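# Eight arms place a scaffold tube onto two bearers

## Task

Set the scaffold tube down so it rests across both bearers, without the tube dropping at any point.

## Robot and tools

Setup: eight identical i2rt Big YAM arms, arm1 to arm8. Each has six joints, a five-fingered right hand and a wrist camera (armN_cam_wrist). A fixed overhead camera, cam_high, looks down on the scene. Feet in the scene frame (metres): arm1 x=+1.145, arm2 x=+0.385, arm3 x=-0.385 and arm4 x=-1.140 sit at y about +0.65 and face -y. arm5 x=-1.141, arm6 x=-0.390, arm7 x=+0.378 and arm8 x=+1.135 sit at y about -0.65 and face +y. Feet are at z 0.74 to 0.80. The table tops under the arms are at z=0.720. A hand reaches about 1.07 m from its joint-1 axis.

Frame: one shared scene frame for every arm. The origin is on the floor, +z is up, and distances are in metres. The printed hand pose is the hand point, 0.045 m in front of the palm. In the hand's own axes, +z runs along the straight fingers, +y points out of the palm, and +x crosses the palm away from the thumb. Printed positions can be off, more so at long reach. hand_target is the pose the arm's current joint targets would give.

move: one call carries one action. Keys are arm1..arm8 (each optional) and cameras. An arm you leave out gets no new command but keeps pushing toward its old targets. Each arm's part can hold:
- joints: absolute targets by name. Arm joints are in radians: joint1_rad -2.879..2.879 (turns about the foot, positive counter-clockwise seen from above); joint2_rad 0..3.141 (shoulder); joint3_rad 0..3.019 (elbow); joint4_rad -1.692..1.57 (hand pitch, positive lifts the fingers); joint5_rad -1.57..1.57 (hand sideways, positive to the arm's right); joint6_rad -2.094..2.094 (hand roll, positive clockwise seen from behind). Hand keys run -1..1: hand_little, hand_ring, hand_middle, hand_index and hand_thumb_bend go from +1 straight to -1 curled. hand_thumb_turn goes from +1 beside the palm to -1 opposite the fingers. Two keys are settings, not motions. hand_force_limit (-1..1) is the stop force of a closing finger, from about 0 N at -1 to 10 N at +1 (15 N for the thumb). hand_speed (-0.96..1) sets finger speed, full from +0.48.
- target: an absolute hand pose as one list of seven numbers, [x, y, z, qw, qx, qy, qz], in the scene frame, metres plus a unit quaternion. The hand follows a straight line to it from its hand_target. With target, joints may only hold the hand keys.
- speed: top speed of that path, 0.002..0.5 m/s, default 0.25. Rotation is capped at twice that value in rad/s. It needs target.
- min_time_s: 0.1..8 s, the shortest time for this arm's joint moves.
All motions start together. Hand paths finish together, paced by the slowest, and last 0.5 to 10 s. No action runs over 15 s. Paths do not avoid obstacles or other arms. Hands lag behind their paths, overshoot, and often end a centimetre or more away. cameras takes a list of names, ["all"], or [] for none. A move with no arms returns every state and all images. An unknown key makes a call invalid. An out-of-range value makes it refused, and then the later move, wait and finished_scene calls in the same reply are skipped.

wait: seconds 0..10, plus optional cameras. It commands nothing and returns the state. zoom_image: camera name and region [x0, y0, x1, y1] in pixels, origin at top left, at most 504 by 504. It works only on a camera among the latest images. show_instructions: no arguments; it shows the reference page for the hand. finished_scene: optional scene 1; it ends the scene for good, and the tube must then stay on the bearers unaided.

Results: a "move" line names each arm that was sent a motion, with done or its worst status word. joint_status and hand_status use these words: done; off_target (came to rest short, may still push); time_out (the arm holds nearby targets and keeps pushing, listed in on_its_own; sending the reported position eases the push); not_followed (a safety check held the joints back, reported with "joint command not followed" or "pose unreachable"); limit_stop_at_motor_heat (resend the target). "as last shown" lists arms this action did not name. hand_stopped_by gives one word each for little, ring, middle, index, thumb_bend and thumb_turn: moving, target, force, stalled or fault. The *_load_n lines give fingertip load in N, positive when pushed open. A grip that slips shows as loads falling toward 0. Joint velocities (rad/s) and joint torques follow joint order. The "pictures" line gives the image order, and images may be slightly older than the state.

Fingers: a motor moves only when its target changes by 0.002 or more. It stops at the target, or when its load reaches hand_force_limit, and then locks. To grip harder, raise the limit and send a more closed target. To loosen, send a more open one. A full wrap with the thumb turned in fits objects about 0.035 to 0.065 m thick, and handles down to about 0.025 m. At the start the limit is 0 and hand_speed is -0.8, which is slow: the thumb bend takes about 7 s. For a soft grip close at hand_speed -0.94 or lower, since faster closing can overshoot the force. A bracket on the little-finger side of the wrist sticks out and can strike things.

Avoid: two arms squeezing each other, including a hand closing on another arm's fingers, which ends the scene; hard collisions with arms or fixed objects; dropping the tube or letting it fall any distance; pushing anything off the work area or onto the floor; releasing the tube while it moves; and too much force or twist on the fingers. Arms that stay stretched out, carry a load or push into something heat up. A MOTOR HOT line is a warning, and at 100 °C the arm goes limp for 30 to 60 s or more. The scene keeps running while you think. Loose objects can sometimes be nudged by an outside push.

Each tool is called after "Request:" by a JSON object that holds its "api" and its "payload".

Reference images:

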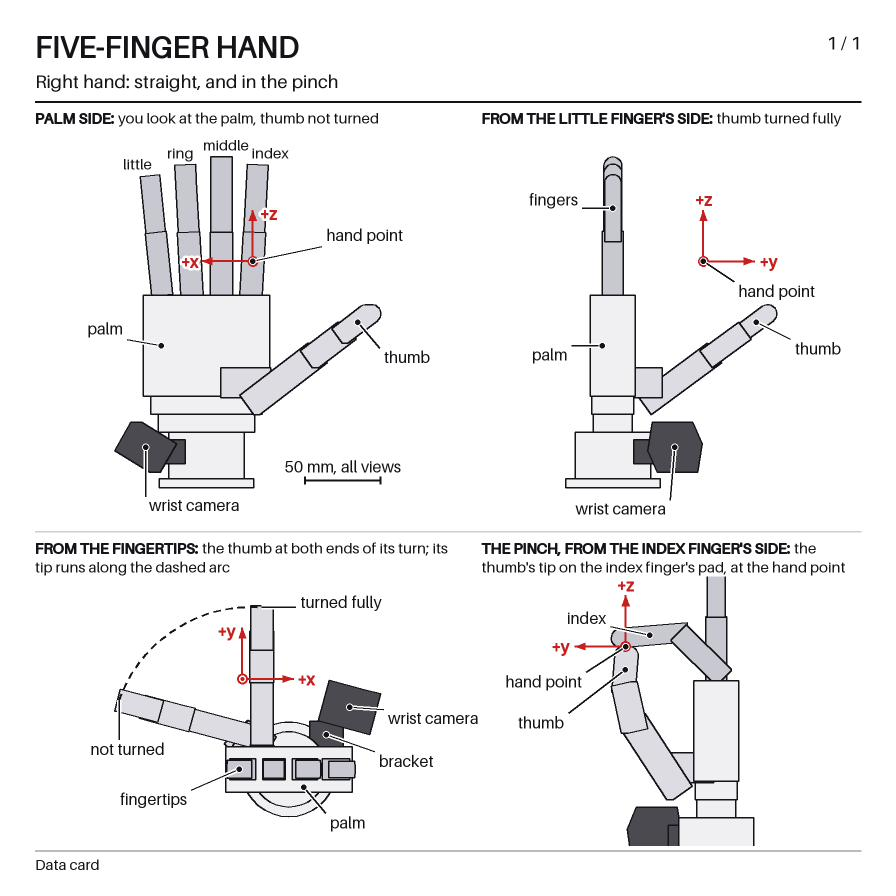

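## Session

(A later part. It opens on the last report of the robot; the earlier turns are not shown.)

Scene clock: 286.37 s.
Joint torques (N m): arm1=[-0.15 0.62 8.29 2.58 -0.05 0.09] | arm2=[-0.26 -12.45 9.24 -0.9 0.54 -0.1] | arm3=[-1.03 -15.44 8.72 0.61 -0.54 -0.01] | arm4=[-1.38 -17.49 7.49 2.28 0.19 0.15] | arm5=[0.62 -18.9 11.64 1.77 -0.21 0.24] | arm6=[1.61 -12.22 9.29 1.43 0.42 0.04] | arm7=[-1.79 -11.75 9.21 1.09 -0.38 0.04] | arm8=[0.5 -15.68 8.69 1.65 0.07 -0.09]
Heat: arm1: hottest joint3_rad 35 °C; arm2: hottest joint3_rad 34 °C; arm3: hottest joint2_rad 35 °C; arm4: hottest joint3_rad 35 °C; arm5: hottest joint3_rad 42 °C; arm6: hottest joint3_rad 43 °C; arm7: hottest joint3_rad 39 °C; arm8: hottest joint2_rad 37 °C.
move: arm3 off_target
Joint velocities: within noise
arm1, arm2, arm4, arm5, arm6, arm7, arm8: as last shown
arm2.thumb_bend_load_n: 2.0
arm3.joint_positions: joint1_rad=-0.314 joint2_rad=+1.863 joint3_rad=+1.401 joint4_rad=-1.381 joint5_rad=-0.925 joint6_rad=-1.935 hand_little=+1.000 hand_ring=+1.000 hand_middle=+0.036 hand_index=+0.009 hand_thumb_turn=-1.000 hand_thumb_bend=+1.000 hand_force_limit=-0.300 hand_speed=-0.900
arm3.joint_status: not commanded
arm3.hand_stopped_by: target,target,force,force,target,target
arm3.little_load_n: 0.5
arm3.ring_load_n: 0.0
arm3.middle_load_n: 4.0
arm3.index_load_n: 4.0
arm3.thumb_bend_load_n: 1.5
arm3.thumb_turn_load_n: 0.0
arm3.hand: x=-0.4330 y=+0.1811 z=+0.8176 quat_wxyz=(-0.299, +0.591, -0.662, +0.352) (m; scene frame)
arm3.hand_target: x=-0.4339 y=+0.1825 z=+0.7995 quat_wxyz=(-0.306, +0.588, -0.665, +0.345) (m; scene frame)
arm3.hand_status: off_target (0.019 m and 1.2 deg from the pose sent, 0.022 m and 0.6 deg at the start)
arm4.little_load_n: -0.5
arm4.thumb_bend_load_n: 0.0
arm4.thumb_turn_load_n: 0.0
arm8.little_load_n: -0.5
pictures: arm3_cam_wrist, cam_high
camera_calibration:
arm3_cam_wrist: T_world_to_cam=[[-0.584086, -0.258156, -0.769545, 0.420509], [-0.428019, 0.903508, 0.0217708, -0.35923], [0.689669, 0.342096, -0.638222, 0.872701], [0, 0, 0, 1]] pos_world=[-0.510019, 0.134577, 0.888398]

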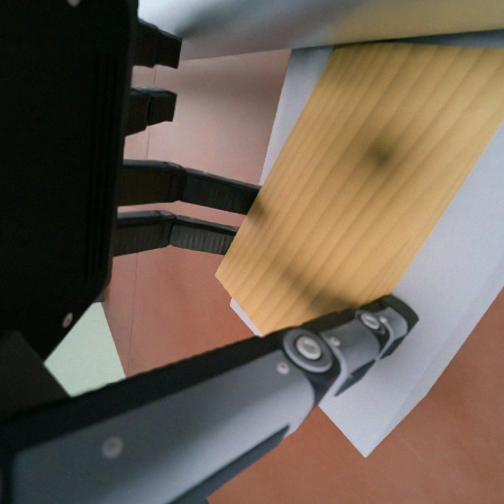

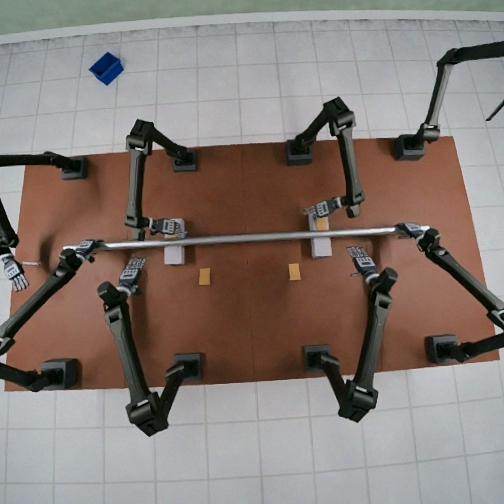

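Request:
{"api": "move", "payload": {"arm3": {"joints": {"hand_index": 0.5, "hand_middle": 0.5, "hand_speed": -0.85}}, "arm2": {"joints": {"hand_index": 0.5, "hand_middle": 0.5, "hand_speed": -0.85}}, "cameras": ["arm2_cam_wrist", "arm3_cam_wrist"]}}

Scene clock: 288.27 s.
Joint torques (N m): arm1=[-0.09 0.62 8.28 2.58 -0.05 0.09] | arm2=[-0.21 -13.63 8.92 -0.88 0.57 -0.06] | arm3=[-0.21 -15.56 8.4 0.61 -0.6 0.01] | arm4=[-1.49 -17.49 7.45 2.28 0.18 0.14] | arm5=[1.03 -18.96 11.69 1.61 -0.24 0.24] | arm6=[1.61 -12.22 9.31 1.43 0.42 0.04] | arm7=[-1.32 -11.69 9.24 1.07 -0.38 0.05] | arm8=[0.44 -15.62 8.69 1.65 0.06 -0.09]
Heat: arm1: hottest joint3_rad 35 °C; arm2: hottest joint3_rad 34 °C; arm3: hottest joint2_rad 35 °C; arm4: hottest joint3_rad 35 °C; arm5: hottest joint3_rad 42 °C; arm6: hottest joint3_rad 43 °C; arm7: hottest joint3_rad 39 °C; arm8: hottest joint2_rad 37 °C.
move: arm2 done; arm3 done
Joint velocities: within noise
arm1, arm4, arm5, arm6, arm7, arm8: as last shown
arm2.joint_positions: joint1_rad=+0.371 joint2_rad=+1.874 joint3_rad=+1.227 joint4_rad=-1.277 joint5_rad=+0.932 joint6_rad=+1.999 hand_little=+1.000 hand_ring=+1.000 hand_middle=+0.500 hand_index=+0.500 hand_thumb_turn=-1.000 hand_thumb_bend=+1.000 hand_force_limit=-0.300 hand_speed=-0.850
arm2.joint_status: all done
arm2.hand_stopped_by: target,target,target,target,target,target
arm2.little_load_n: 0.0
arm2.ring_load_n: 0.0
arm2.middle_load_n: 0.0
arm2.index_load_n: 0.0
arm2.thumb_bend_load_n: 0.0
arm2.thumb_turn_load_n: 0.5
arm2.hand: x=+0.4466 y=+0.1566 z=+0.8122 quat_wxyz=(+0.303, -0.580, -0.670, +0.351) (m; scene frame)
arm2.hand_target: x=+0.4479 y=+0.1464 z=+0.8111 quat_wxyz=(+0.302, -0.582, -0.670, +0.348) (m; scene frame)
arm2.hand_status: not commanded
arm3.joint_positions: joint1_rad=-0.316 joint2_rad=+1.863 joint3_rad=+1.401 joint4_rad=-1.379 joint5_rad=-0.925 joint6_rad=-1.935 hand_little=+1.000 hand_ring=+1.000 hand_middle=+0.500 hand_index=+0.500 hand_thumb_turn=-1.000 hand_thumb_bend=+1.000 hand_force_limit=-0.300 hand_speed=-0.850
arm3.joint_status: all done
arm3.hand_stopped_by: target,target,target,target,target,target
arm3.little_load_n: 0.0
arm3.ring_load_n: 0.0
arm3.middle_load_n: 0.5
arm3.index_load_n: 0.0
arm3.thumb_bend_load_n: 0.0
arm3.thumb_turn_load_n: 0.0
arm3.hand: x=-0.4338 y=+0.1806 z=+0.8174 quat_wxyz=(-0.298, +0.591, -0.662, +0.352) (m; scene frame)
arm3.hand_target: x=-0.4339 y=+0.1825 z=+0.7995 quat_wxyz=(-0.306, +0.588, -0.665, +0.345) (m; scene frame)
arm3.hand_status: not commanded
arm4.little_load_n: 0.0
arm6.little_load_n: -0.5
arm7.index_load_n: -0.5
arm8.little_load_n: 0.0
arm8.thumb_bend_load_n: -0.5
pictures: arm2_cam_wrist, arm3_cam_wrist
camera_calibration:
arm2_cam_wrist: T_world_to_cam=[[0.462228, 0.321834, -0.826298, 0.421945], [0.699947, -0.704522, 0.117144, -0.300641], [-0.544444, -0.632512, -0.550917, 0.907771], [0, 0, 0, 1]] pos_world=[0.509629, 0.226572, 0.883976]
arm3_cam_wrist: T_world_to_cam=[[-0.585326, -0.259428, -0.768174, 0.418292], [-0.427114, 0.903973, 0.020159, -0.357515], [0.689178, 0.339898, -0.639924, 0.874747], [0, 0, 0, 1]] pos_world=[-0.510719, 0.134377, 0.888299]

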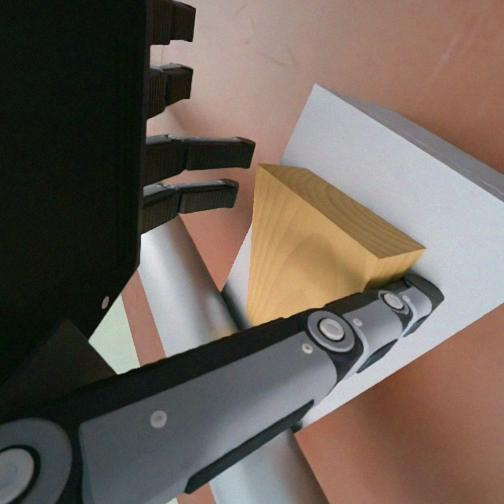

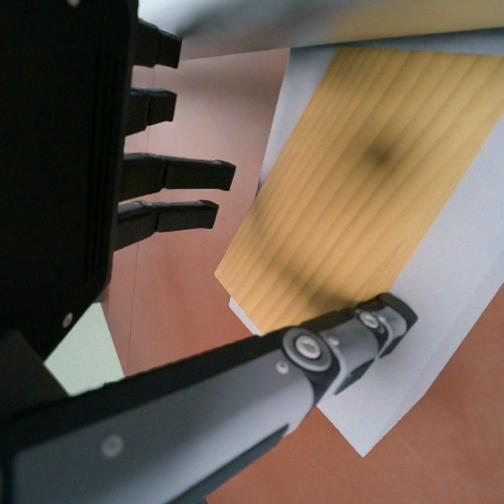

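Request:
{"api": "move", "payload": {"arm3": {"target": [-0.434, 0.195, 0.88, -0.3059, 0.5882, -0.6651, 0.3455], "speed": 0.06}, "arm2": {"target": [0.449, 0.165, 0.88, 0.3028, -0.5823, -0.6703, 0.3484], "speed": 0.06}, "cameras": ["arm2_cam_wrist", "arm3_cam_wrist", "cam_high"]}}

Scene clock: 290.57 s.
Joint torques (N m): arm1=[-0.15 0.67 8.29 2.58 -0.04 0.08] | arm2=[1.03 -15.68 10.17 -1.35 0.53 0.15] | arm3=[-1.61 -17.55 13.22 -0.58 -0.64 -0.07] | arm4=[-1.55 -17.85 7.5 2.26 0.19 0.14] | arm5=[0.38 -18.9 11.74 1.69 -0.23 0.28] | arm6=[1.61 -12.22 9.31 1.43 0.42 0.04] | arm7=[-1.67 -11.63 9.24 1.05 -0.37 0.04] | arm8=[0.44 -15.74 8.69 1.63 0.05 -0.08]
Heat: arm1: hottest joint3_rad 35 °C; arm2: hottest joint3_rad 34 °C; arm3: hottest joint2_rad 36 °C; arm4: hottest joint2_rad 35 °C; arm5: hottest joint3_rad 42 °C; arm6: hottest joint3_rad 42 °C; arm7: hottest joint3_rad 38 °C; arm8: hottest joint2_rad 37 °C.
move: arm2 off_target; arm3 off_target
Joint velocities: within noise
arm1.joint_positions: joint1_rad=-0.040 joint2_rad=+0.615 joint3_rad=+1.392 joint4_rad=-1.136 joint5_rad=-0.098 joint6_rad=-1.329 hand_little=+1.000 hand_ring=+1.000 hand_middle=+1.000 hand_index=+1.000 hand_thumb_turn=+1.000 hand_thumb_bend=+1.000 hand_force_limit=+0.000 hand_speed=-0.800
arm1.joint_status: not commanded
arm1.hand_stopped_by: target,target,target,target,target,target
arm1.little_load_n: 0.0
arm1.ring_load_n: 0.0
arm1.middle_load_n: 0.0
arm1.index_load_n: 0.0
arm1.thumb_bend_load_n: 0.0
arm1.thumb_turn_load_n: 0.0
arm1.hand: x=+1.0861 y=+0.3844 z=+1.3326 quat_wxyz=(+0.335, +0.500, -0.654, +0.458) (m; scene frame)
arm1.hand_target: x=+1.0862 y=+0.3863 z=+1.3433 quat_wxyz=(+0.342, +0.496, -0.649, +0.465) (m; scene frame)
arm1.hand_status: not commanded
arm2.joint_positions: joint1_rad=+0.371 joint2_rad=+1.780 joint3_rad=+1.234 joint4_rad=-1.440 joint5_rad=+0.925 joint6_rad=+2.009 hand_little=+1.000 hand_ring=+1.000 hand_middle=+0.500 hand_index=+0.500 hand_thumb_turn=-1.000 hand_thumb_bend=+1.000 hand_force_limit=-0.300 hand_speed=-0.850
arm2.joint_status: not commanded
arm2.hand_stopped_by: target,target,target,target,target,target
arm2.little_load_n: 0.0
arm2.ring_load_n: 0.0
arm2.middle_load_n: 0.0
arm2.index_load_n: 0.0
arm2.thumb_bend_load_n: 0.0
arm2.thumb_turn_load_n: 0.0
arm2.hand: x=+0.4368 y=+0.1803 z=+0.8607 quat_wxyz=(+0.325, -0.571, -0.674, +0.337) (m; scene frame)
arm2.hand_target: x=+0.4487 y=+0.1659 z=+0.8801 quat_wxyz=(+0.302, -0.582, -0.670, +0.348) (m; scene frame)
arm2.hand_status: off_target (0.027 m and 3.2 deg from the pose sent, 0.068 m and 0.4 deg at the start)
arm3.joint_positions: joint1_rad=-0.316 joint2_rad=+1.785 joint3_rad=+1.417 joint4_rad=-1.537 joint5_rad=-0.920 joint6_rad=-1.939 hand_little=+1.000 hand_ring=+1.000 hand_middle=+0.500 hand_index=+0.500 hand_thumb_turn=-1.000 hand_thumb_bend=+1.000 hand_force_limit=-0.300 hand_speed=-0.850
arm3.joint_status: not commanded
arm3.hand_stopped_by: target,target,target,target,target,target
arm3.little_load_n: 0.0
arm3.ring_load_n: 0.0
arm3.middle_load_n: 0.0
arm3.index_load_n: 0.0
arm3.thumb_bend_load_n: 0.0
arm3.thumb_turn_load_n: 0.0
arm3.hand: x=-0.4257 y=+0.2067 z=+0.8673 quat_wxyz=(-0.321, +0.580, -0.668, +0.337) (m; scene frame)
arm3.hand_target: x=-0.4339 y=+0.1955 z=+0.8801 quat_wxyz=(-0.305, +0.588, -0.665, +0.345) (m; scene frame)
arm3.hand_status: off_target (0.019 m and 2.2 deg from the pose sent, 0.064 m and 1.3 deg at the start)
arm4.joint_positions: joint1_rad=-0.414 joint2_rad=+2.127 joint3_rad=+1.395 joint4_rad=+0.721 joint5_rad=-0.933 joint6_rad=-0.028 hand_little=+1.000 hand_ring=+1.000 hand_middle=+1.000 hand_index=+1.000 hand_thumb_turn=+1.000 hand_thumb_bend=+1.000 hand_force_limit=+0.000 hand_speed=-0.800
arm4.joint_status: not commanded
arm4.hand_stopped_by: target,target,target,target,target,target
arm4.little_load_n: 0.0
arm4.ring_load_n: 0.0
arm4.middle_load_n: -0.5
arm4.index_load_n: 0.0
arm4.thumb_bend_load_n: 0.0
arm4.thumb_turn_load_n: 0.0
arm4.hand: x=-1.2605 y=-0.0928 z=+0.8553 quat_wxyz=(-0.184, +0.194, -0.681, +0.682) (m; scene frame)
arm4.hand_target: x=-1.2699 y=-0.0900 z=+0.8501 quat_wxyz=(-0.183, +0.183, -0.683, +0.683) (m; scene frame)
arm4.hand_status: not commanded
arm5.joint_positions: joint1_rad=-0.351 joint2_rad=+2.132 joint3_rad=+1.540 joint4_rad=-0.074 joint5_rad=-0.288 joint6_rad=-0.242 hand_little=+0.300 hand_ring=+0.300 hand_middle=+0.300 hand_index=+0.300 hand_thumb_turn=-1.000 hand_thumb_bend=+0.750 hand_force_limit=-0.300 hand_speed=-0.900
arm5.joint_status: not commanded
arm5.hand_stopped_by: target,target,target,target,target,target
arm5.little_load_n: 0.0
arm5.ring_load_n: 0.0
arm5.middle_load_n: 0.0
arm5.index_load_n: 0.0
arm5.thumb_bend_load_n: 0.0
arm5.thumb_turn_load_n: 0.0
arm5.hand: x=-0.9323 y=+0.0824 z=+0.8046 quat_wxyz=(-0.457, +0.890, +0.009, +0.012) (m; scene frame)
arm5.hand_target: x=-0.9324 y=+0.0945 z=+0.8085 quat_wxyz=(-0.465, +0.885, +0.008, +0.010) (m; scene frame)
arm5.hand_status: not commanded
arm6, arm7: as last shown
arm7.index_load_n: 0.0
arm8.joint_positions: joint1_rad=+0.277 joint2_rad=+2.031 joint3_rad=+1.445 joint4_rad=-0.068 joint5_rad=+0.216 joint6_rad=+0.150 hand_little=+0.300 hand_ring=+0.300 hand_middle=+0.300 hand_index=+0.300 hand_thumb_turn=-1.000 hand_thumb_bend=+0.750 hand_force_limit=-0.300 hand_speed=-0.900
arm8.joint_status: not commanded
arm8.hand_stopped_by: target,target,target,target,target,target
arm8.little_load_n: 0.0
arm8.ring_load_n: 0.0
arm8.middle_load_n: 0.0
arm8.index_load_n: 0.5
arm8.thumb_bend_load_n: 0.0
arm8.thumb_turn_load_n: 0.0
arm8.hand: x=+0.9323 y=+0.0692 z=+0.7997 quat_wxyz=(-0.456, +0.890, +0.007, -0.003) (m; scene frame)
arm8.hand_target: x=+0.9329 y=+0.0822 z=+0.8122 quat_wxyz=(-0.468, +0.884, +0.007, -0.003) (m; scene frame)
arm8.hand_status: not commanded
pictures: arm2_cam_wrist, arm3_cam_wrist, cam_high
camera_calibration:
arm2_cam_wrist: T_world_to_cam=[[0.450262, 0.361592, -0.816404, 0.448512], [0.696575, -0.714272, 0.0678169, -0.237084], [-0.558612, -0.599222, -0.573485, 0.963759], [0, 0, 0, 1]] pos_world=[0.501567, 0.245985, 0.934947]
arm3_cam_wrist: T_world_to_cam=[[-0.571014, -0.215531, -0.792142, 0.485939], [-0.431395, 0.899733, 0.0661652, -0.419386], [0.698456, 0.379508, -0.606739, 0.859289], [0, 0, 0, 1]] pos_world=[-0.50362, 0.155963, 0.934046]

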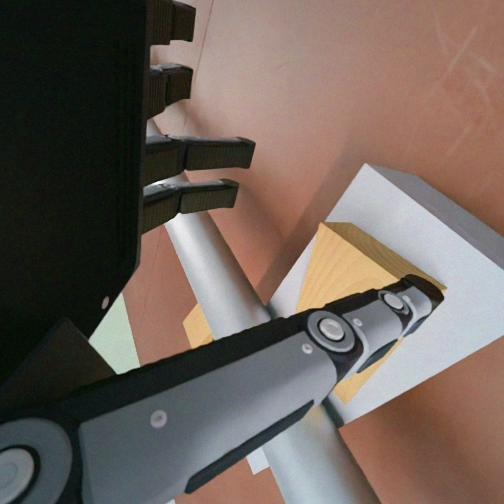

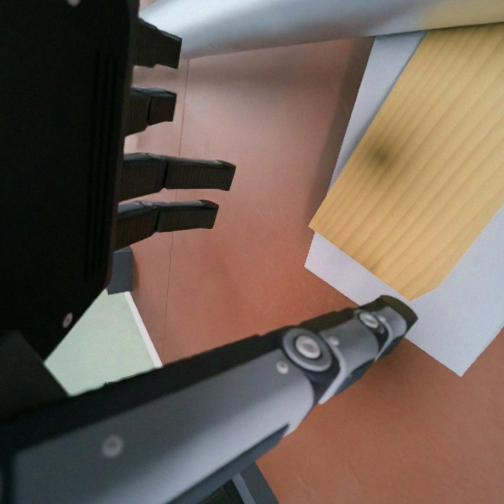

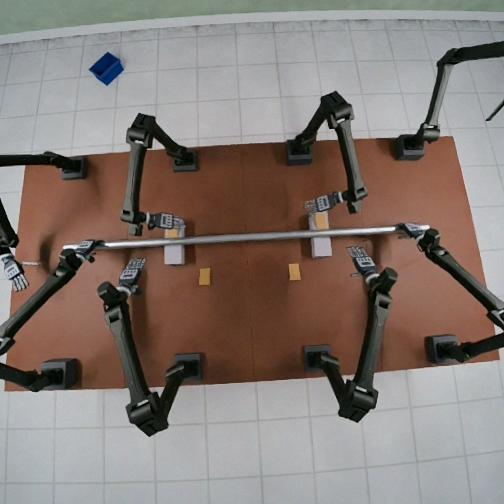

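Request:
{"api": "move", "payload": {"arm3": {"target": [-0.440, 0.215, 0.915, -0.3059, 0.5882, -0.6651, 0.3455], "speed": 0.1}, "arm2": {"target": [0.462, 0.200, 0.925, 0.3028, -0.5823, -0.6703, 0.3484], "speed": 0.1}, "cameras": ["arm2_cam_wrist", "arm3_cam_wrist", "arm4_cam_wrist", "cam_high"]}}

Scene clock: 292.97 s.
Joint torques (N m): arm1=[-0.15 0.56 8.31 2.58 -0.04 0.09] | arm2=[0.91 -14.27 9.44 -1.33 0.51 0.16] | arm3=[-1.26 -16.5 13.48 -0.57 -0.63 -0.11] | arm4=[-1.49 -17.32 7.47 2.33 0.19 0.13] | arm5=[0.56 -18.73 11.74 1.76 -0.23 0.21] | arm6=[1.61 -12.22 9.31 1.42 0.41 0.04] | arm7=[-1.79 -11.58 9.21 1.03 -0.37 0.04] | arm8=[0.44 -15.74 8.7 1.63 0.05 -0.09]
Heat: arm1: hottest joint3_rad 35 °C; arm2: hottest joint3_rad 34 °C; arm3: hottest joint2_rad 36 °C; arm4: hottest joint2_rad 35 °C; arm5: hottest joint3_rad 42 °C; arm6: hottest joint3_rad 42 °C; arm7: hottest joint3_rad 38 °C; arm8: hottest joint2_rad 37 °C.
move: arm2 off_target; arm3 off_target
Joint velocities: within noise
arm1, arm4, arm5, arm6, arm7, arm8: as last shown
arm2.joint_positions: joint1_rad=+0.428 joint2_rad=+1.673 joint3_rad=+1.234 joint4_rad=-1.584 joint5_rad=+0.901 joint6_rad=+2.075 hand_little=+1.000 hand_ring=+1.000 hand_middle=+0.500 hand_index=+0.500 hand_thumb_turn=-1.000 hand_thumb_bend=+1.000 hand_force_limit=-0.300 hand_speed=-0.850
arm2.joint_status: not commanded
arm2.hand_stopped_by: target,target,target,target,target,target
arm2.little_load_n: 0.0
arm2.ring_load_n: 0.0
arm2.middle_load_n: 0.0
arm2.index_load_n: 0.0
arm2.thumb_bend_load_n: 0.0
arm2.thumb_turn_load_n: 0.0
arm2.hand: x=+0.4532 y=+0.2078 z=+0.9105 quat_wxyz=(+0.316, -0.572, -0.677, +0.340) (m; scene frame)
arm2.hand_target: x=+0.4615 y=+0.2003 z=+0.9249 quat_wxyz=(+0.300, -0.580, -0.674, +0.346) (m; scene frame)
arm2.hand_status: off_target (0.019 m and 2.3 deg from the pose sent, 0.072 m and 3.2 deg at the start; a joint's target at an end of its range on 22 of 37 steps)
arm3.joint_positions: joint1_rad=-0.341 joint2_rad=+1.723 joint3_rad=+1.425 joint4_rad=-1.638 joint5_rad=-0.912 joint6_rad=-1.977 hand_little=+1.000 hand_ring=+1.000 hand_middle=+0.500 hand_index=+0.500 hand_thumb_turn=-1.000 hand_thumb_bend=+1.000 hand_force_limit=-0.300 hand_speed=-0.850
arm3.joint_status: not commanded
arm3.hand_stopped_by: target,target,target,target,target,target
arm3.little_load_n: 0.0
arm3.ring_load_n: 0.0
arm3.middle_load_n: 0.0
arm3.index_load_n: 0.0
arm3.thumb_bend_load_n: 0.0
arm3.thumb_turn_load_n: 0.0
arm3.hand: x=-0.4321 y=+0.2257 z=+0.9020 quat_wxyz=(-0.321, +0.580, -0.668, +0.337) (m; scene frame)
arm3.hand_target: x=-0.4398 y=+0.2155 z=+0.9150 quat_wxyz=(-0.305, +0.588, -0.665, +0.345) (m; scene frame)
arm3.hand_status: off_target (0.019 m and 2.3 deg from the pose sent, 0.051 m and 2.2 deg at the start)
arm4.middle_load_n: 0.0
arm5.index_load_n: -0.5
arm6.little_load_n: 0.0
arm7.middle_load_n: -0.5
arm8.little_load_n: -0.5
pictures: arm2_cam_wrist, arm3_cam_wrist, arm4_cam_wrist, cam_high
camera_calibration:
arm2_cam_wrist: T_world_to_cam=[[0.45582, 0.356384, -0.81561, 0.469635], [0.7031, -0.706062, 0.0844252, -0.251983], [-0.545783, -0.611938, -0.57241, 1.01383], [0, 0, 0, 1]] pos_world=[0.516432, 0.275115, 0.984639]
arm3_cam_wrist: T_world_to_cam=[[-0.570687, -0.214795, -0.792578, 0.514267], [-0.430837, 0.89999, 0.0663151, -0.441526], [0.699068, 0.379317, -0.606154, 0.877283], [0, 0, 0, 1]] pos_world=[-0.51002, 0.175063, 0.968646]
arm4_cam_wrist: T_world_to_cam=[[-0.252399, -0.0934282, -0.963102, 0.494312], [0.483676, 0.849878, -0.209201, 0.871103], [0.838065, -0.518631, -0.169319, 1.27273], [0, 0, 0, 1]] pos_world=[-1.36319, -0.034073, 0.873806]

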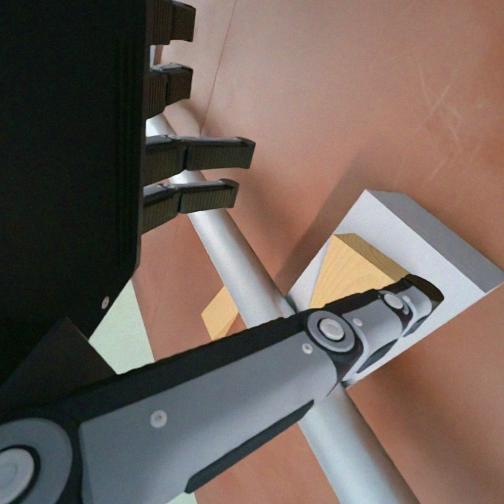

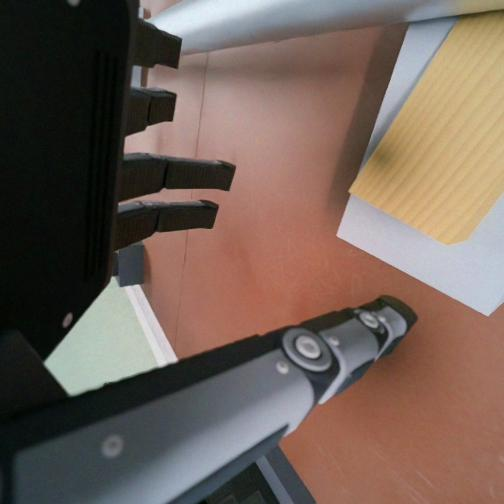

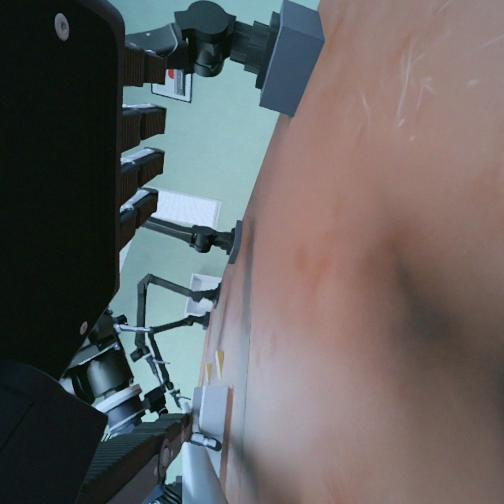

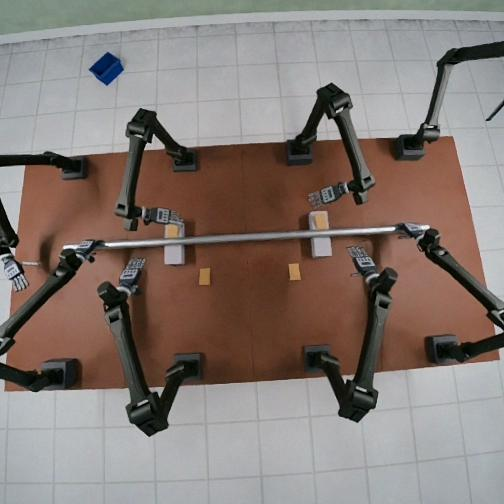

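Request:
{"api": "zoom_image", "payload": {"camera": "cam_high", "region": [120, 190, 380, 290]}}

Scaled by 1.938 from the camera's 504x504 image, which has a finer 720x720 frame.

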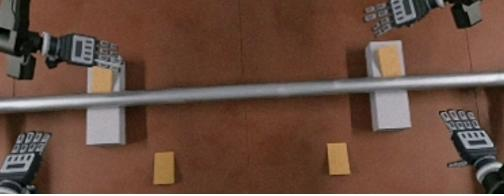

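Request:
{"api": "move", "payload": {"arm5": {"joints": {"hand_index": 0.6, "hand_middle": 0.6, "hand_ring": 0.6, "hand_little": 0.6, "hand_speed": -0.95}}, "arm8": {"joints": {"hand_index": 0.6, "hand_middle": 0.6, "hand_ring": 0.6, "hand_little": 0.6, "hand_speed": -0.95}}, "cameras": ["arm2_cam_wrist", "arm3_cam_wrist", "arm5_cam_wrist", "arm8_cam_wrist", "cam_high"]}}

Scene clock: 295.97 s.
Joint torques (N m): arm1=[-0.15 0.62 8.29 2.56 -0.05 0.09] | arm2=[0.91 -14.27 9.44 -1.36 0.5 0.15] | arm3=[-1.67 -16.73 13.61 -0.54 -0.63 -0.11] | arm4=[-1.32 -17.55 7.47 2.28 0.18 0.15] | arm5=[0.56 -19.02 11.71 1.88 -0.26 0.25] | arm6=[1.61 -12.28 9.31 1.43 0.42 0.04] | arm7=[-1.44 -11.63 9.26 1.09 -0.39 0.03] | arm8=[0.44 -15.74 8.7 1.63 0.04 -0.09]
Heat: arm1: hottest joint3_rad 35 °C; arm2: hottest joint3_rad 34 °C; arm3: hottest joint2_rad 36 °C; arm4: hottest joint2_rad 35 °C; arm5: hottest joint3_rad 42 °C; arm6: hottest joint3_rad 42 °C; arm7: hottest joint3_rad 38 °C; arm8: hottest joint2_rad 37 °C.
move: arm5 done; arm8 done
Joint velocities: within noise
arm1, arm2, arm3, arm4, arm6, arm7: as last shown
arm2.index_load_n: -0.5
arm2.hand_target: x=+0.4615 y=+0.2003 z=+0.9249 quat_wxyz=(+0.300, -0.579, -0.674, +0.346) (m; scene frame)
arm3.joint_positions: joint1_rad=-0.341 joint2_rad=+1.723 joint3_rad=+1.425 joint4_rad=-1.638 joint5_rad=-0.912 joint6_rad=-1.978 hand_little=+1.000 hand_ring=+1.000 hand_middle=+0.500 hand_index=+0.500 hand_thumb_turn=-1.000 hand_thumb_bend=+1.000 hand_force_limit=-0.300 hand_speed=-0.850
arm3.thumb_turn_load_n: -0.5
arm3.hand: x=-0.4320 y=+0.2257 z=+0.9020 quat_wxyz=(-0.321, +0.580, -0.668, +0.337) (m; scene frame)
arm3.hand_target: x=-0.4398 y=+0.2156 z=+0.9150 quat_wxyz=(-0.305, +0.588, -0.665, +0.345) (m; scene frame)
arm4.ring_load_n: -0.5
arm4.thumb_turn_load_n: -0.5
arm5.joint_positions: joint1_rad=-0.351 joint2_rad=+2.132 joint3_rad=+1.540 joint4_rad=-0.074 joint5_rad=-0.288 joint6_rad=-0.242 hand_little=+0.600 hand_ring=+0.600 hand_middle=+0.600 hand_index=+0.600 hand_thumb_turn=-1.000 hand_thumb_bend=+0.750 hand_force_limit=-0.300 hand_speed=-0.950
arm5.joint_status: all done
arm5.hand_stopped_by: target,target,target,target,target,target
arm5.little_load_n: 0.0
arm5.ring_load_n: 0.0
arm5.middle_load_n: 0.0
arm5.index_load_n: 0.0
arm5.thumb_bend_load_n: 0.0
arm5.thumb_turn_load_n: 0.0
arm5.hand: x=-0.9323 y=+0.0824 z=+0.8046 quat_wxyz=(-0.457, +0.890, +0.009, +0.012) (m; scene frame)
arm5.hand_target: x=-0.9324 y=+0.0945 z=+0.8085 quat_wxyz=(-0.465, +0.885, +0.008, +0.010) (m; scene frame)
arm5.hand_status: not commanded
arm7.ring_load_n: -0.5
arm7.middle_load_n: 0.0
arm8.joint_positions: joint1_rad=+0.277 joint2_rad=+2.031 joint3_rad=+1.445 joint4_rad=-0.068 joint5_rad=+0.216 joint6_rad=+0.150 hand_little=+0.600 hand_ring=+0.600 hand_middle=+0.600 hand_index=+0.600 hand_thumb_turn=-1.000 hand_thumb_bend=+0.750 hand_force_limit=-0.300 hand_speed=-0.950
arm8.joint_status: all done
arm8.hand_stopped_by: target,target,target,target,target,target
arm8.little_load_n: 0.0
arm8.ring_load_n: 0.0
arm8.middle_load_n: 0.0
arm8.index_load_n: 0.0
arm8.thumb_bend_load_n: 0.0
arm8.thumb_turn_load_n: 0.0
arm8.hand: x=+0.9323 y=+0.0693 z=+0.7997 quat_wxyz=(-0.456, +0.890, +0.007, -0.003) (m; scene frame)
arm8.hand_target: x=+0.9330 y=+0.0822 z=+0.8122 quat_wxyz=(-0.468, +0.884, +0.007, -0.003) (m; scene frame)
arm8.hand_status: not commanded
pictures: arm2_cam_wrist, arm3_cam_wrist, arm5_cam_wrist, arm8_cam_wrist, cam_high
camera_calibration:
arm2_cam_wrist: T_world_to_cam=[[0.45582, 0.356384, -0.81561, 0.469635], [0.7031, -0.706062, 0.0844252, -0.251983], [-0.545783, -0.611938, -0.57241, 1.01383], [0, 0, 0, 1]] pos_world=[0.516432, 0.275115, 0.984639]
arm3_cam_wrist: T_world_to_cam=[[-0.570545, -0.215296, -0.792544, 0.514395], [-0.431214, 0.899833, 0.0659864, -0.441373], [0.698951, 0.379405, -0.606234, 0.877286], [0, 0, 0, 1]] pos_world=[-0.51002, 0.175063, 0.968646]
arm5_cam_wrist: T_world_to_cam=[[0.26288, -0.552189, -0.79119, 0.931077], [-0.794614, -0.589029, 0.147079, -0.82049], [-0.54725, 0.590026, -0.593622, 0.038445], [0, 0, 0, 1]] pos_world=[-0.875696, 0.0081546, 0.880158]
arm8_cam_wrist: T_world_to_cam=[[0.242961, -0.566687, -0.787296, 0.443561], [-0.82907, -0.542665, 0.134752, 0.703034], [-0.5036, 0.619984, -0.60167, 1.02445], [0, 0, 0, 1]] pos_world=[0.991011, -0.00227336, 0.870863]

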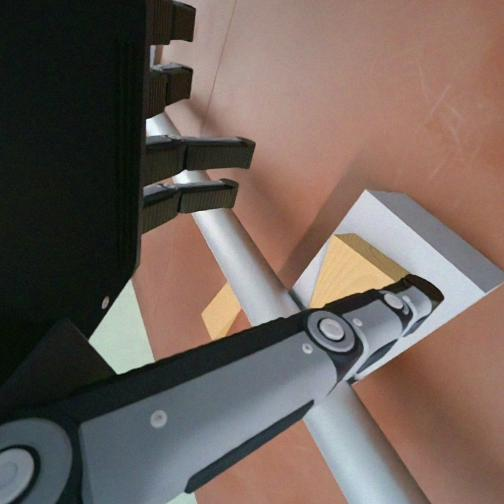

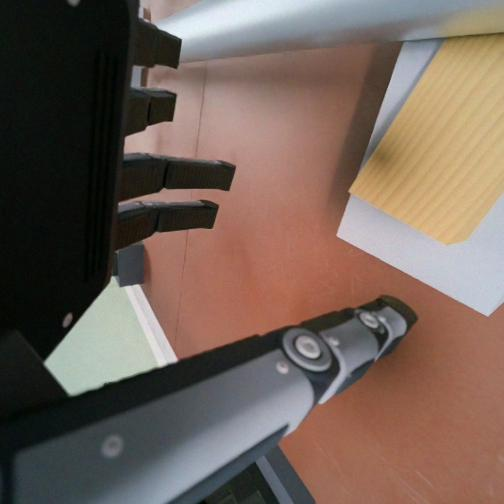

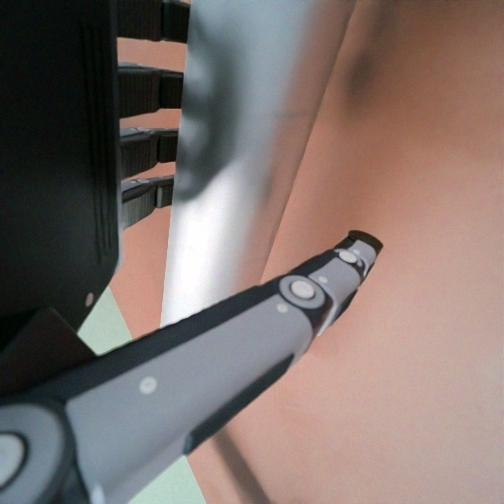

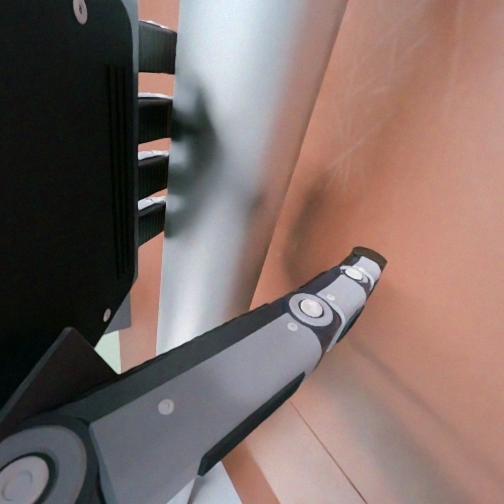

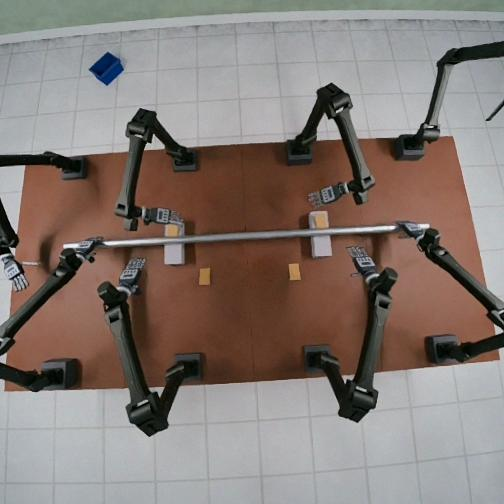

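Request:
{"api": "move", "payload": {"arm5": {"joints": {"hand_index": 1.0, "hand_middle": 1.0, "hand_ring": 1.0, "hand_little": 1.0, "hand_speed": -0.94}}, "arm8": {"joints": {"hand_index": 1.0, "hand_middle": 1.0, "hand_ring": 1.0, "hand_little": 1.0, "hand_speed": -0.94}}, "cameras": ["arm2_cam_wrist", "arm3_cam_wrist", "arm5_cam_wrist", "arm8_cam_wrist", "cam_high"]}}

Scene clock: 299.07 s.
Joint torques (N m): arm1=[-0.15 0.62 8.31 2.59 -0.05 0.09] | arm2=[0.91 -14.27 9.44 -1.37 0.5 0.15] | arm3=[-0.73 -16.73 13.65 -0.62 -0.64 -0.08] | arm4=[-1.55 -17.49 7.49 2.28 0.19 0.14] | arm5=[0.5 -18.43 11.85 1.59 -0.25 0.26] | arm6=[1.61 -12.22 9.29 1.43 0.42 0.04] | arm7=[-1.61 -11.69 9.2 1.07 -0.37 0.04] | arm8=[0.44 -15.74 8.69 1.65 0.04 -0.08]
Heat: arm1: hottest joint3_rad 35 °C; arm2: hottest joint3_rad 34 °C; arm3: hottest joint2_rad 36 °C; arm4: hottest joint2_rad 35 °C; arm5: hottest joint3_rad 42 °C; arm6: hottest joint3_rad 42 °C; arm7: hottest joint3_rad 38 °C; arm8: hottest joint2_rad 37 °C.
move: arm5 done; arm8 done
Joint velocities: within noise
arm1, arm2, arm3, arm4, arm6, arm7: as last shown
arm1.middle_load_n: -0.5
arm2.ring_load_n: -0.5
arm2.index_load_n: 0.0
arm3.index_load_n: 0.5
arm3.thumb_turn_load_n: 0.0
arm4.ring_load_n: 0.0
arm4.middle_load_n: -0.5
arm4.thumb_turn_load_n: 0.0
arm5.joint_positions: joint1_rad=-0.351 joint2_rad=+2.132 joint3_rad=+1.540 joint4_rad=-0.074 joint5_rad=-0.288 joint6_rad=-0.242 hand_little=+1.000 hand_ring=+1.000 hand_middle=+1.000 hand_index=+1.000 hand_thumb_turn=-1.000 hand_thumb_bend=+0.750 hand_force_limit=-0.300 hand_speed=-0.940
arm5.joint_status: all done
arm5.hand_stopped_by: target,target,target,target,target,target
arm5.little_load_n: 0.0
arm5.ring_load_n: 0.0
arm5.middle_load_n: 0.0
arm5.index_load_n: 0.0
arm5.thumb_bend_load_n: 0.0
arm5.thumb_turn_load_n: 0.0
arm5.hand: x=-0.9323 y=+0.0824 z=+0.8046 quat_wxyz=(-0.457, +0.890, +0.009, +0.012) (m; scene frame)
arm5.hand_target: x=-0.9324 y=+0.0945 z=+0.8085 quat_wxyz=(-0.465, +0.885, +0.008, +0.010) (m; scene frame)
arm5.hand_status: not commanded
arm7.ring_load_n: 0.0
arm8.joint_positions: joint1_rad=+0.277 joint2_rad=+2.031 joint3_rad=+1.445 joint4_rad=-0.068 joint5_rad=+0.216 joint6_rad=+0.150 hand_little=+1.000 hand_ring=+1.000 hand_middle=+1.000 hand_index=+1.000 hand_thumb_turn=-1.000 hand_thumb_bend=+0.750 hand_force_limit=-0.300 hand_speed=-0.940
arm8.joint_status: all done
arm8.hand_stopped_by: target,target,target,target,target,target
arm8.little_load_n: 0.0
arm8.ring_load_n: 0.0
arm8.middle_load_n: 0.0
arm8.index_load_n: 0.0
arm8.thumb_bend_load_n: 0.0
arm8.thumb_turn_load_n: 0.0
arm8.hand: x=+0.9323 y=+0.0693 z=+0.7997 quat_wxyz=(-0.456, +0.890, +0.007, -0.003) (m; scene frame)
arm8.hand_target: x=+0.9330 y=+0.0822 z=+0.8122 quat_wxyz=(-0.468, +0.884, +0.007, -0.003) (m; scene frame)
arm8.hand_status: not commanded
pictures: arm2_cam_wrist, arm3_cam_wrist, arm5_cam_wrist, arm8_cam_wrist, cam_high
camera_calibration:
arm2_cam_wrist: T_world_to_cam=[[0.45582, 0.356384, -0.81561, 0.469635], [0.7031, -0.706062, 0.0844252, -0.251983], [-0.545783, -0.611938, -0.57241, 1.01383], [0, 0, 0, 1]] pos_world=[0.516432, 0.275115, 0.984639]
arm3_cam_wrist: T_world_to_cam=[[-0.570545, -0.215296, -0.792544, 0.514395], [-0.431214, 0.899833, 0.0659864, -0.441373], [0.698951, 0.379405, -0.606234, 0.877286], [0, 0, 0, 1]] pos_world=[-0.51002, 0.175063, 0.968646]
arm5_cam_wrist: T_world_to_cam=[[0.26288, -0.552189, -0.79119, 0.931077], [-0.794614, -0.589029, 0.147079, -0.82049], [-0.54725, 0.590026, -0.593622, 0.038445], [0, 0, 0, 1]] pos_world=[-0.875696, 0.0081546, 0.880158]
arm8_cam_wrist: T_world_to_cam=[[0.242961, -0.566687, -0.787296, 0.443561], [-0.82907, -0.542665, 0.134752, 0.703034], [-0.5036, 0.619984, -0.60167, 1.02445], [0, 0, 0, 1]] pos_world=[0.991011, -0.00227336, 0.870863]

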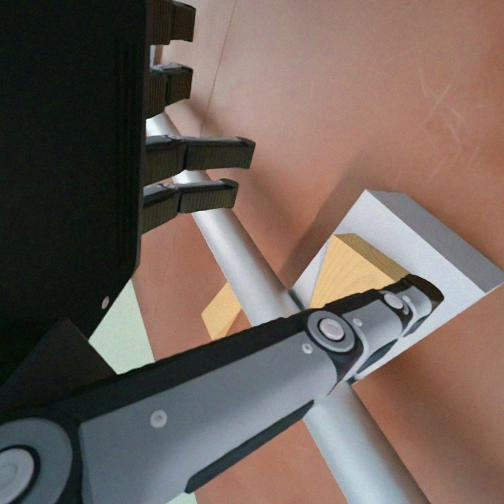

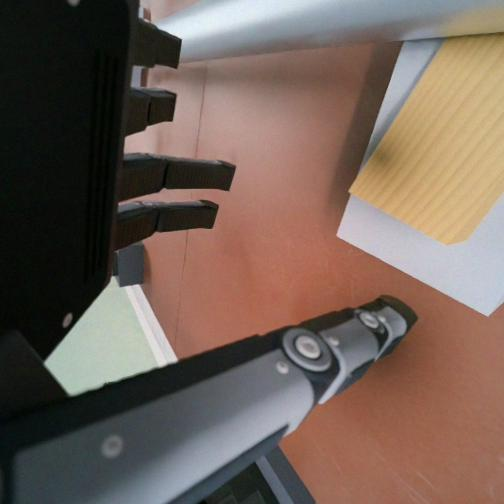

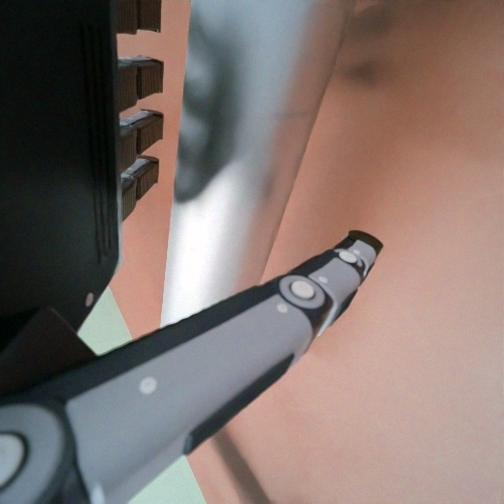

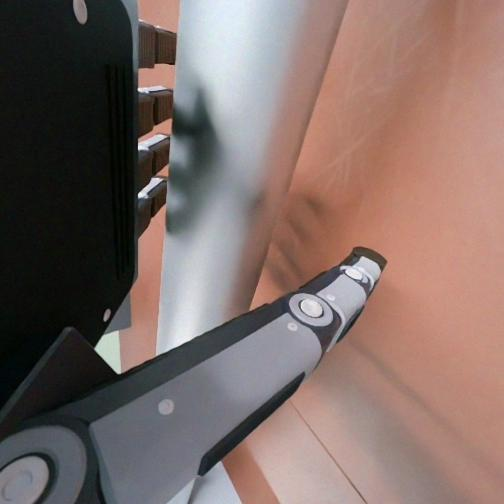

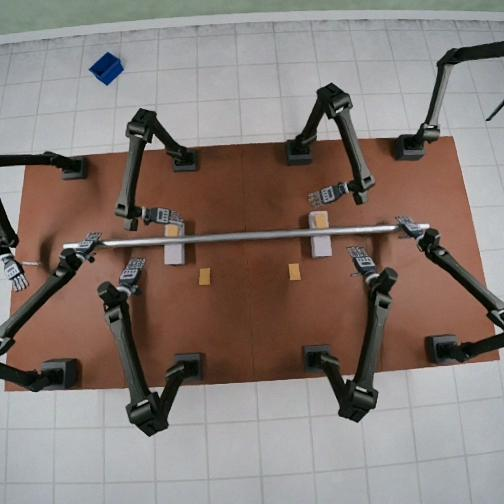

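Request:
{"api": "zoom_image", "payload": {"camera": "arm2_cam_wrist", "region": [240, 180, 504, 444]}}

Request:
{"api": "zoom_image", "payload": {"camera": "arm3_cam_wrist", "region": [304, 0, 504, 200]}}

Request:
{"api": "zoom_image", "payload": {"camera": "cam_high", "region": [120, 190, 380, 290]}}

Scaled by 1.909 from the camera's 504x504 image, which has a finer 720x720 frame.

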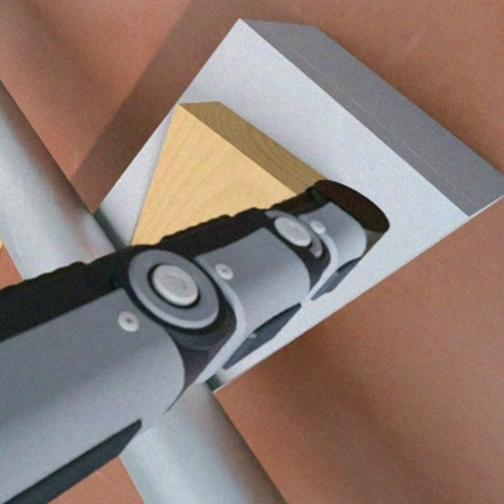

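Scaled by 2.520 from the camera's 504x504 image, which has a finer 720x720 frame.

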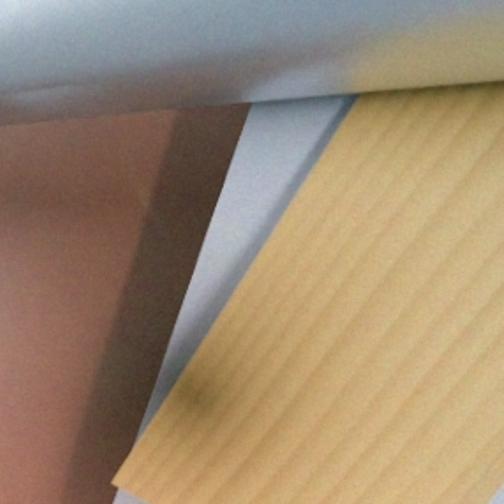

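Scaled by 1.938 from the camera's 504x504 image, which has a finer 720x720 frame.

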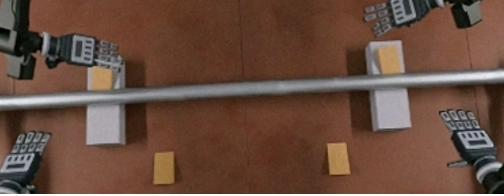

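Request:
{"api": "move", "payload": {"arm5": {"target": [-0.9324, 0.0965, 0.85, -0.465, 0.885, 0.008, 0.010], "speed": 0.05, "joints": {"hand_thumb_bend": 1.0, "hand_speed": -0.8}}, "arm8": {"target": [0.9330, 0.0842, 0.853, -0.468, 0.884, 0.007, -0.003], "speed": 0.05, "joints": {"hand_thumb_bend": 1.0, "hand_speed": -0.8}}, "cameras": ["arm2_cam_wrist", "arm3_cam_wrist", "arm5_cam_wrist", "arm8_cam_wrist"]}}

Scene clock: 301.87 s.
Joint torques (N m): arm1=[-0.09 0.56 8.29 2.59 -0.04 0.09] | arm2=[0.91 -14.21 9.46 -1.37 0.51 0.15] | arm3=[-1.2 -16.73 13.64 -0.68 -0.62 -0.07] | arm4=[-1.61 -17.55 7.49 2.28 0.18 0.15] | arm5=[0.97 -20.31 12.82 1.03 -0.29 0.19] | arm6=[1.67 -12.22 9.31 1.43 0.41 0.04] | arm7=[-1.55 -11.63 9.2 1.07 -0.37 0.04] | arm8=[0.38 -17.9 10.47 1.39 0.05 -0.08]
Heat: arm1: hottest joint3_rad 35 °C; arm2: hottest joint3_rad 34 °C; arm3: hottest joint2_rad 36 °C; arm4: hottest joint2_rad 35 °C; arm5: hottest joint3_rad 42 °C; arm6: hottest joint3_rad 42 °C; arm7: hottest joint3_rad 38 °C; arm8: hottest joint2_rad 37 °C.
move: arm5 off_target; arm8 off_target
Joint velocities: within noise
arm1, arm2, arm3, arm4, arm6, arm7: as last shown
arm1.ring_load_n: -0.5
arm1.middle_load_n: 0.0
arm2.little_load_n: -0.5
arm2.ring_load_n: 0.0
arm3.index_load_n: 0.0
arm4.middle_load_n: 0.0
arm5.joint_positions: joint1_rad=-0.351 joint2_rad=+2.105 joint3_rad=+1.558 joint4_rad=-0.144 joint5_rad=-0.289 joint6_rad=-0.242 hand_little=+1.000 hand_ring=+1.000 hand_middle=+1.000 hand_index=+1.000 hand_thumb_turn=-1.000 hand_thumb_bend=+1.000 hand_force_limit=-0.300 hand_speed=-0.800
arm5.joint_status: all done
arm5.hand_stopped_by: target,target,target,target,target,target
arm5.little_load_n: 0.0
arm5.ring_load_n: 0.0
arm5.middle_load_n: 0.0
arm5.index_load_n: 0.0
arm5.thumb_bend_load_n: 0.0
arm5.thumb_turn_load_n: 0.0
arm5.hand: x=-0.9340 y=+0.0785 z=+0.8217 quat_wxyz=(-0.446, +0.895, +0.007, +0.008) (m; scene frame)
arm5.hand_target: x=-0.9328 y=+0.0952 z=+0.8504 quat_wxyz=(-0.465, +0.885, +0.008, +0.010) (m; scene frame)
arm5.hand_status: off_target (0.034 m and 2.5 deg from the pose sent, 0.048 m and 1.1 deg at the start)
arm8.joint_positions: joint1_rad=+0.277 joint2_rad=+2.009 joint3_rad=+1.454 joint4_rad=-0.151 joint5_rad=+0.216 joint6_rad=+0.150 hand_little=+1.000 hand_ring=+1.000 hand_middle=+1.000 hand_index=+1.000 hand_thumb_turn=-1.000 hand_thumb_bend=+1.000 hand_force_limit=-0.300 hand_speed=-0.800
arm8.joint_status: all done
arm8.hand_stopped_by: target,target,target,target,target,target
arm8.little_load_n: 0.0
arm8.ring_load_n: 0.0
arm8.middle_load_n: 0.0
arm8.index_load_n: 0.0
arm8.thumb_bend_load_n: 0.0
arm8.thumb_turn_load_n: 0.0
arm8.hand: x=+0.9355 y=+0.0583 z=+0.8056 quat_wxyz=(-0.434, +0.901, +0.011, +0.003) (m; scene frame)
arm8.hand_target: x=+0.9337 y=+0.0815 z=+0.8537 quat_wxyz=(-0.468, +0.884, +0.007, -0.003) (m; scene frame)
arm8.hand_status: off_target (0.054 m and 4.4 deg from the pose sent, 0.055 m and 1.5 deg at the start)
pictures: arm2_cam_wrist, arm3_cam_wrist, arm5_cam_wrist, arm8_cam_wrist
camera_calibration:
arm2_cam_wrist: T_world_to_cam=[[0.45582, 0.356384, -0.81561, 0.469635], [0.7031, -0.706062, 0.0844252, -0.251983], [-0.545783, -0.611938, -0.57241, 1.01383], [0, 0, 0, 1]] pos_world=[0.516432, 0.275115, 0.984639]
arm3_cam_wrist: T_world_to_cam=[[-0.570545, -0.215296, -0.792544, 0.514395], [-0.431214, 0.899833, 0.0659864, -0.441373], [0.698951, 0.379405, -0.606234, 0.877286], [0, 0, 0, 1]] pos_world=[-0.51002, 0.175063, 0.968646]
arm5_cam_wrist: T_world_to_cam=[[0.255553, -0.57069, -0.780388, 0.928668], [-0.792854, -0.585618, 0.168622, -0.843013], [-0.55324, 0.575642, -0.602131, 0.0524724], [0, 0, 0, 1]] pos_world=[-0.876681, 0.00609254, 0.898467]
arm8_cam_wrist: T_world_to_cam=[[0.253863, -0.604535, -0.755043, 0.407286], [-0.830945, -0.535849, 0.149651, 0.688355], [-0.495059, 0.589409, -0.638368, 1.05976], [0, 0, 0, 1]] pos_world=[0.993236, -0.00956207, 0.881025]

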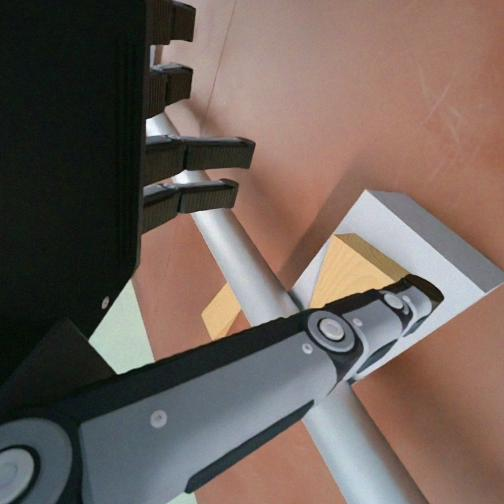

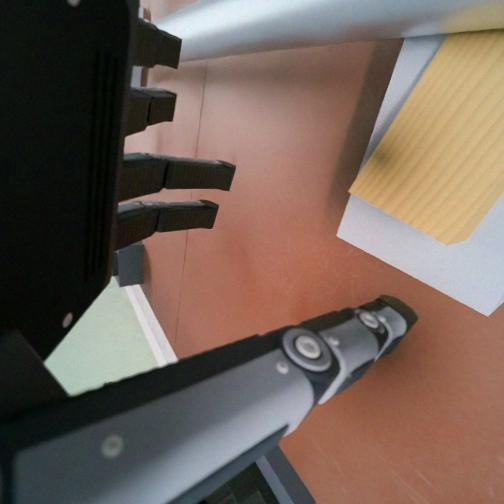

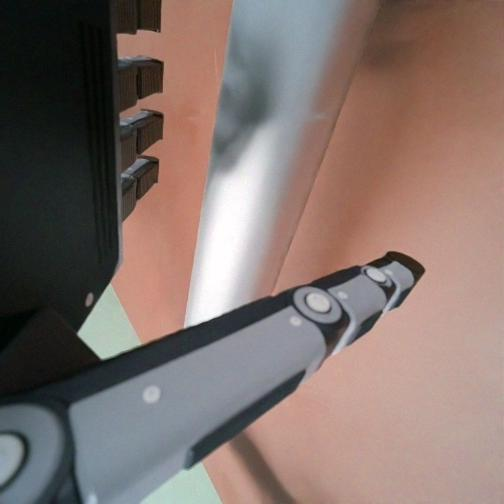

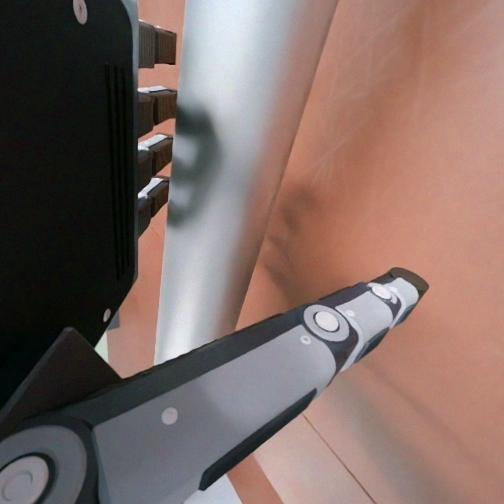

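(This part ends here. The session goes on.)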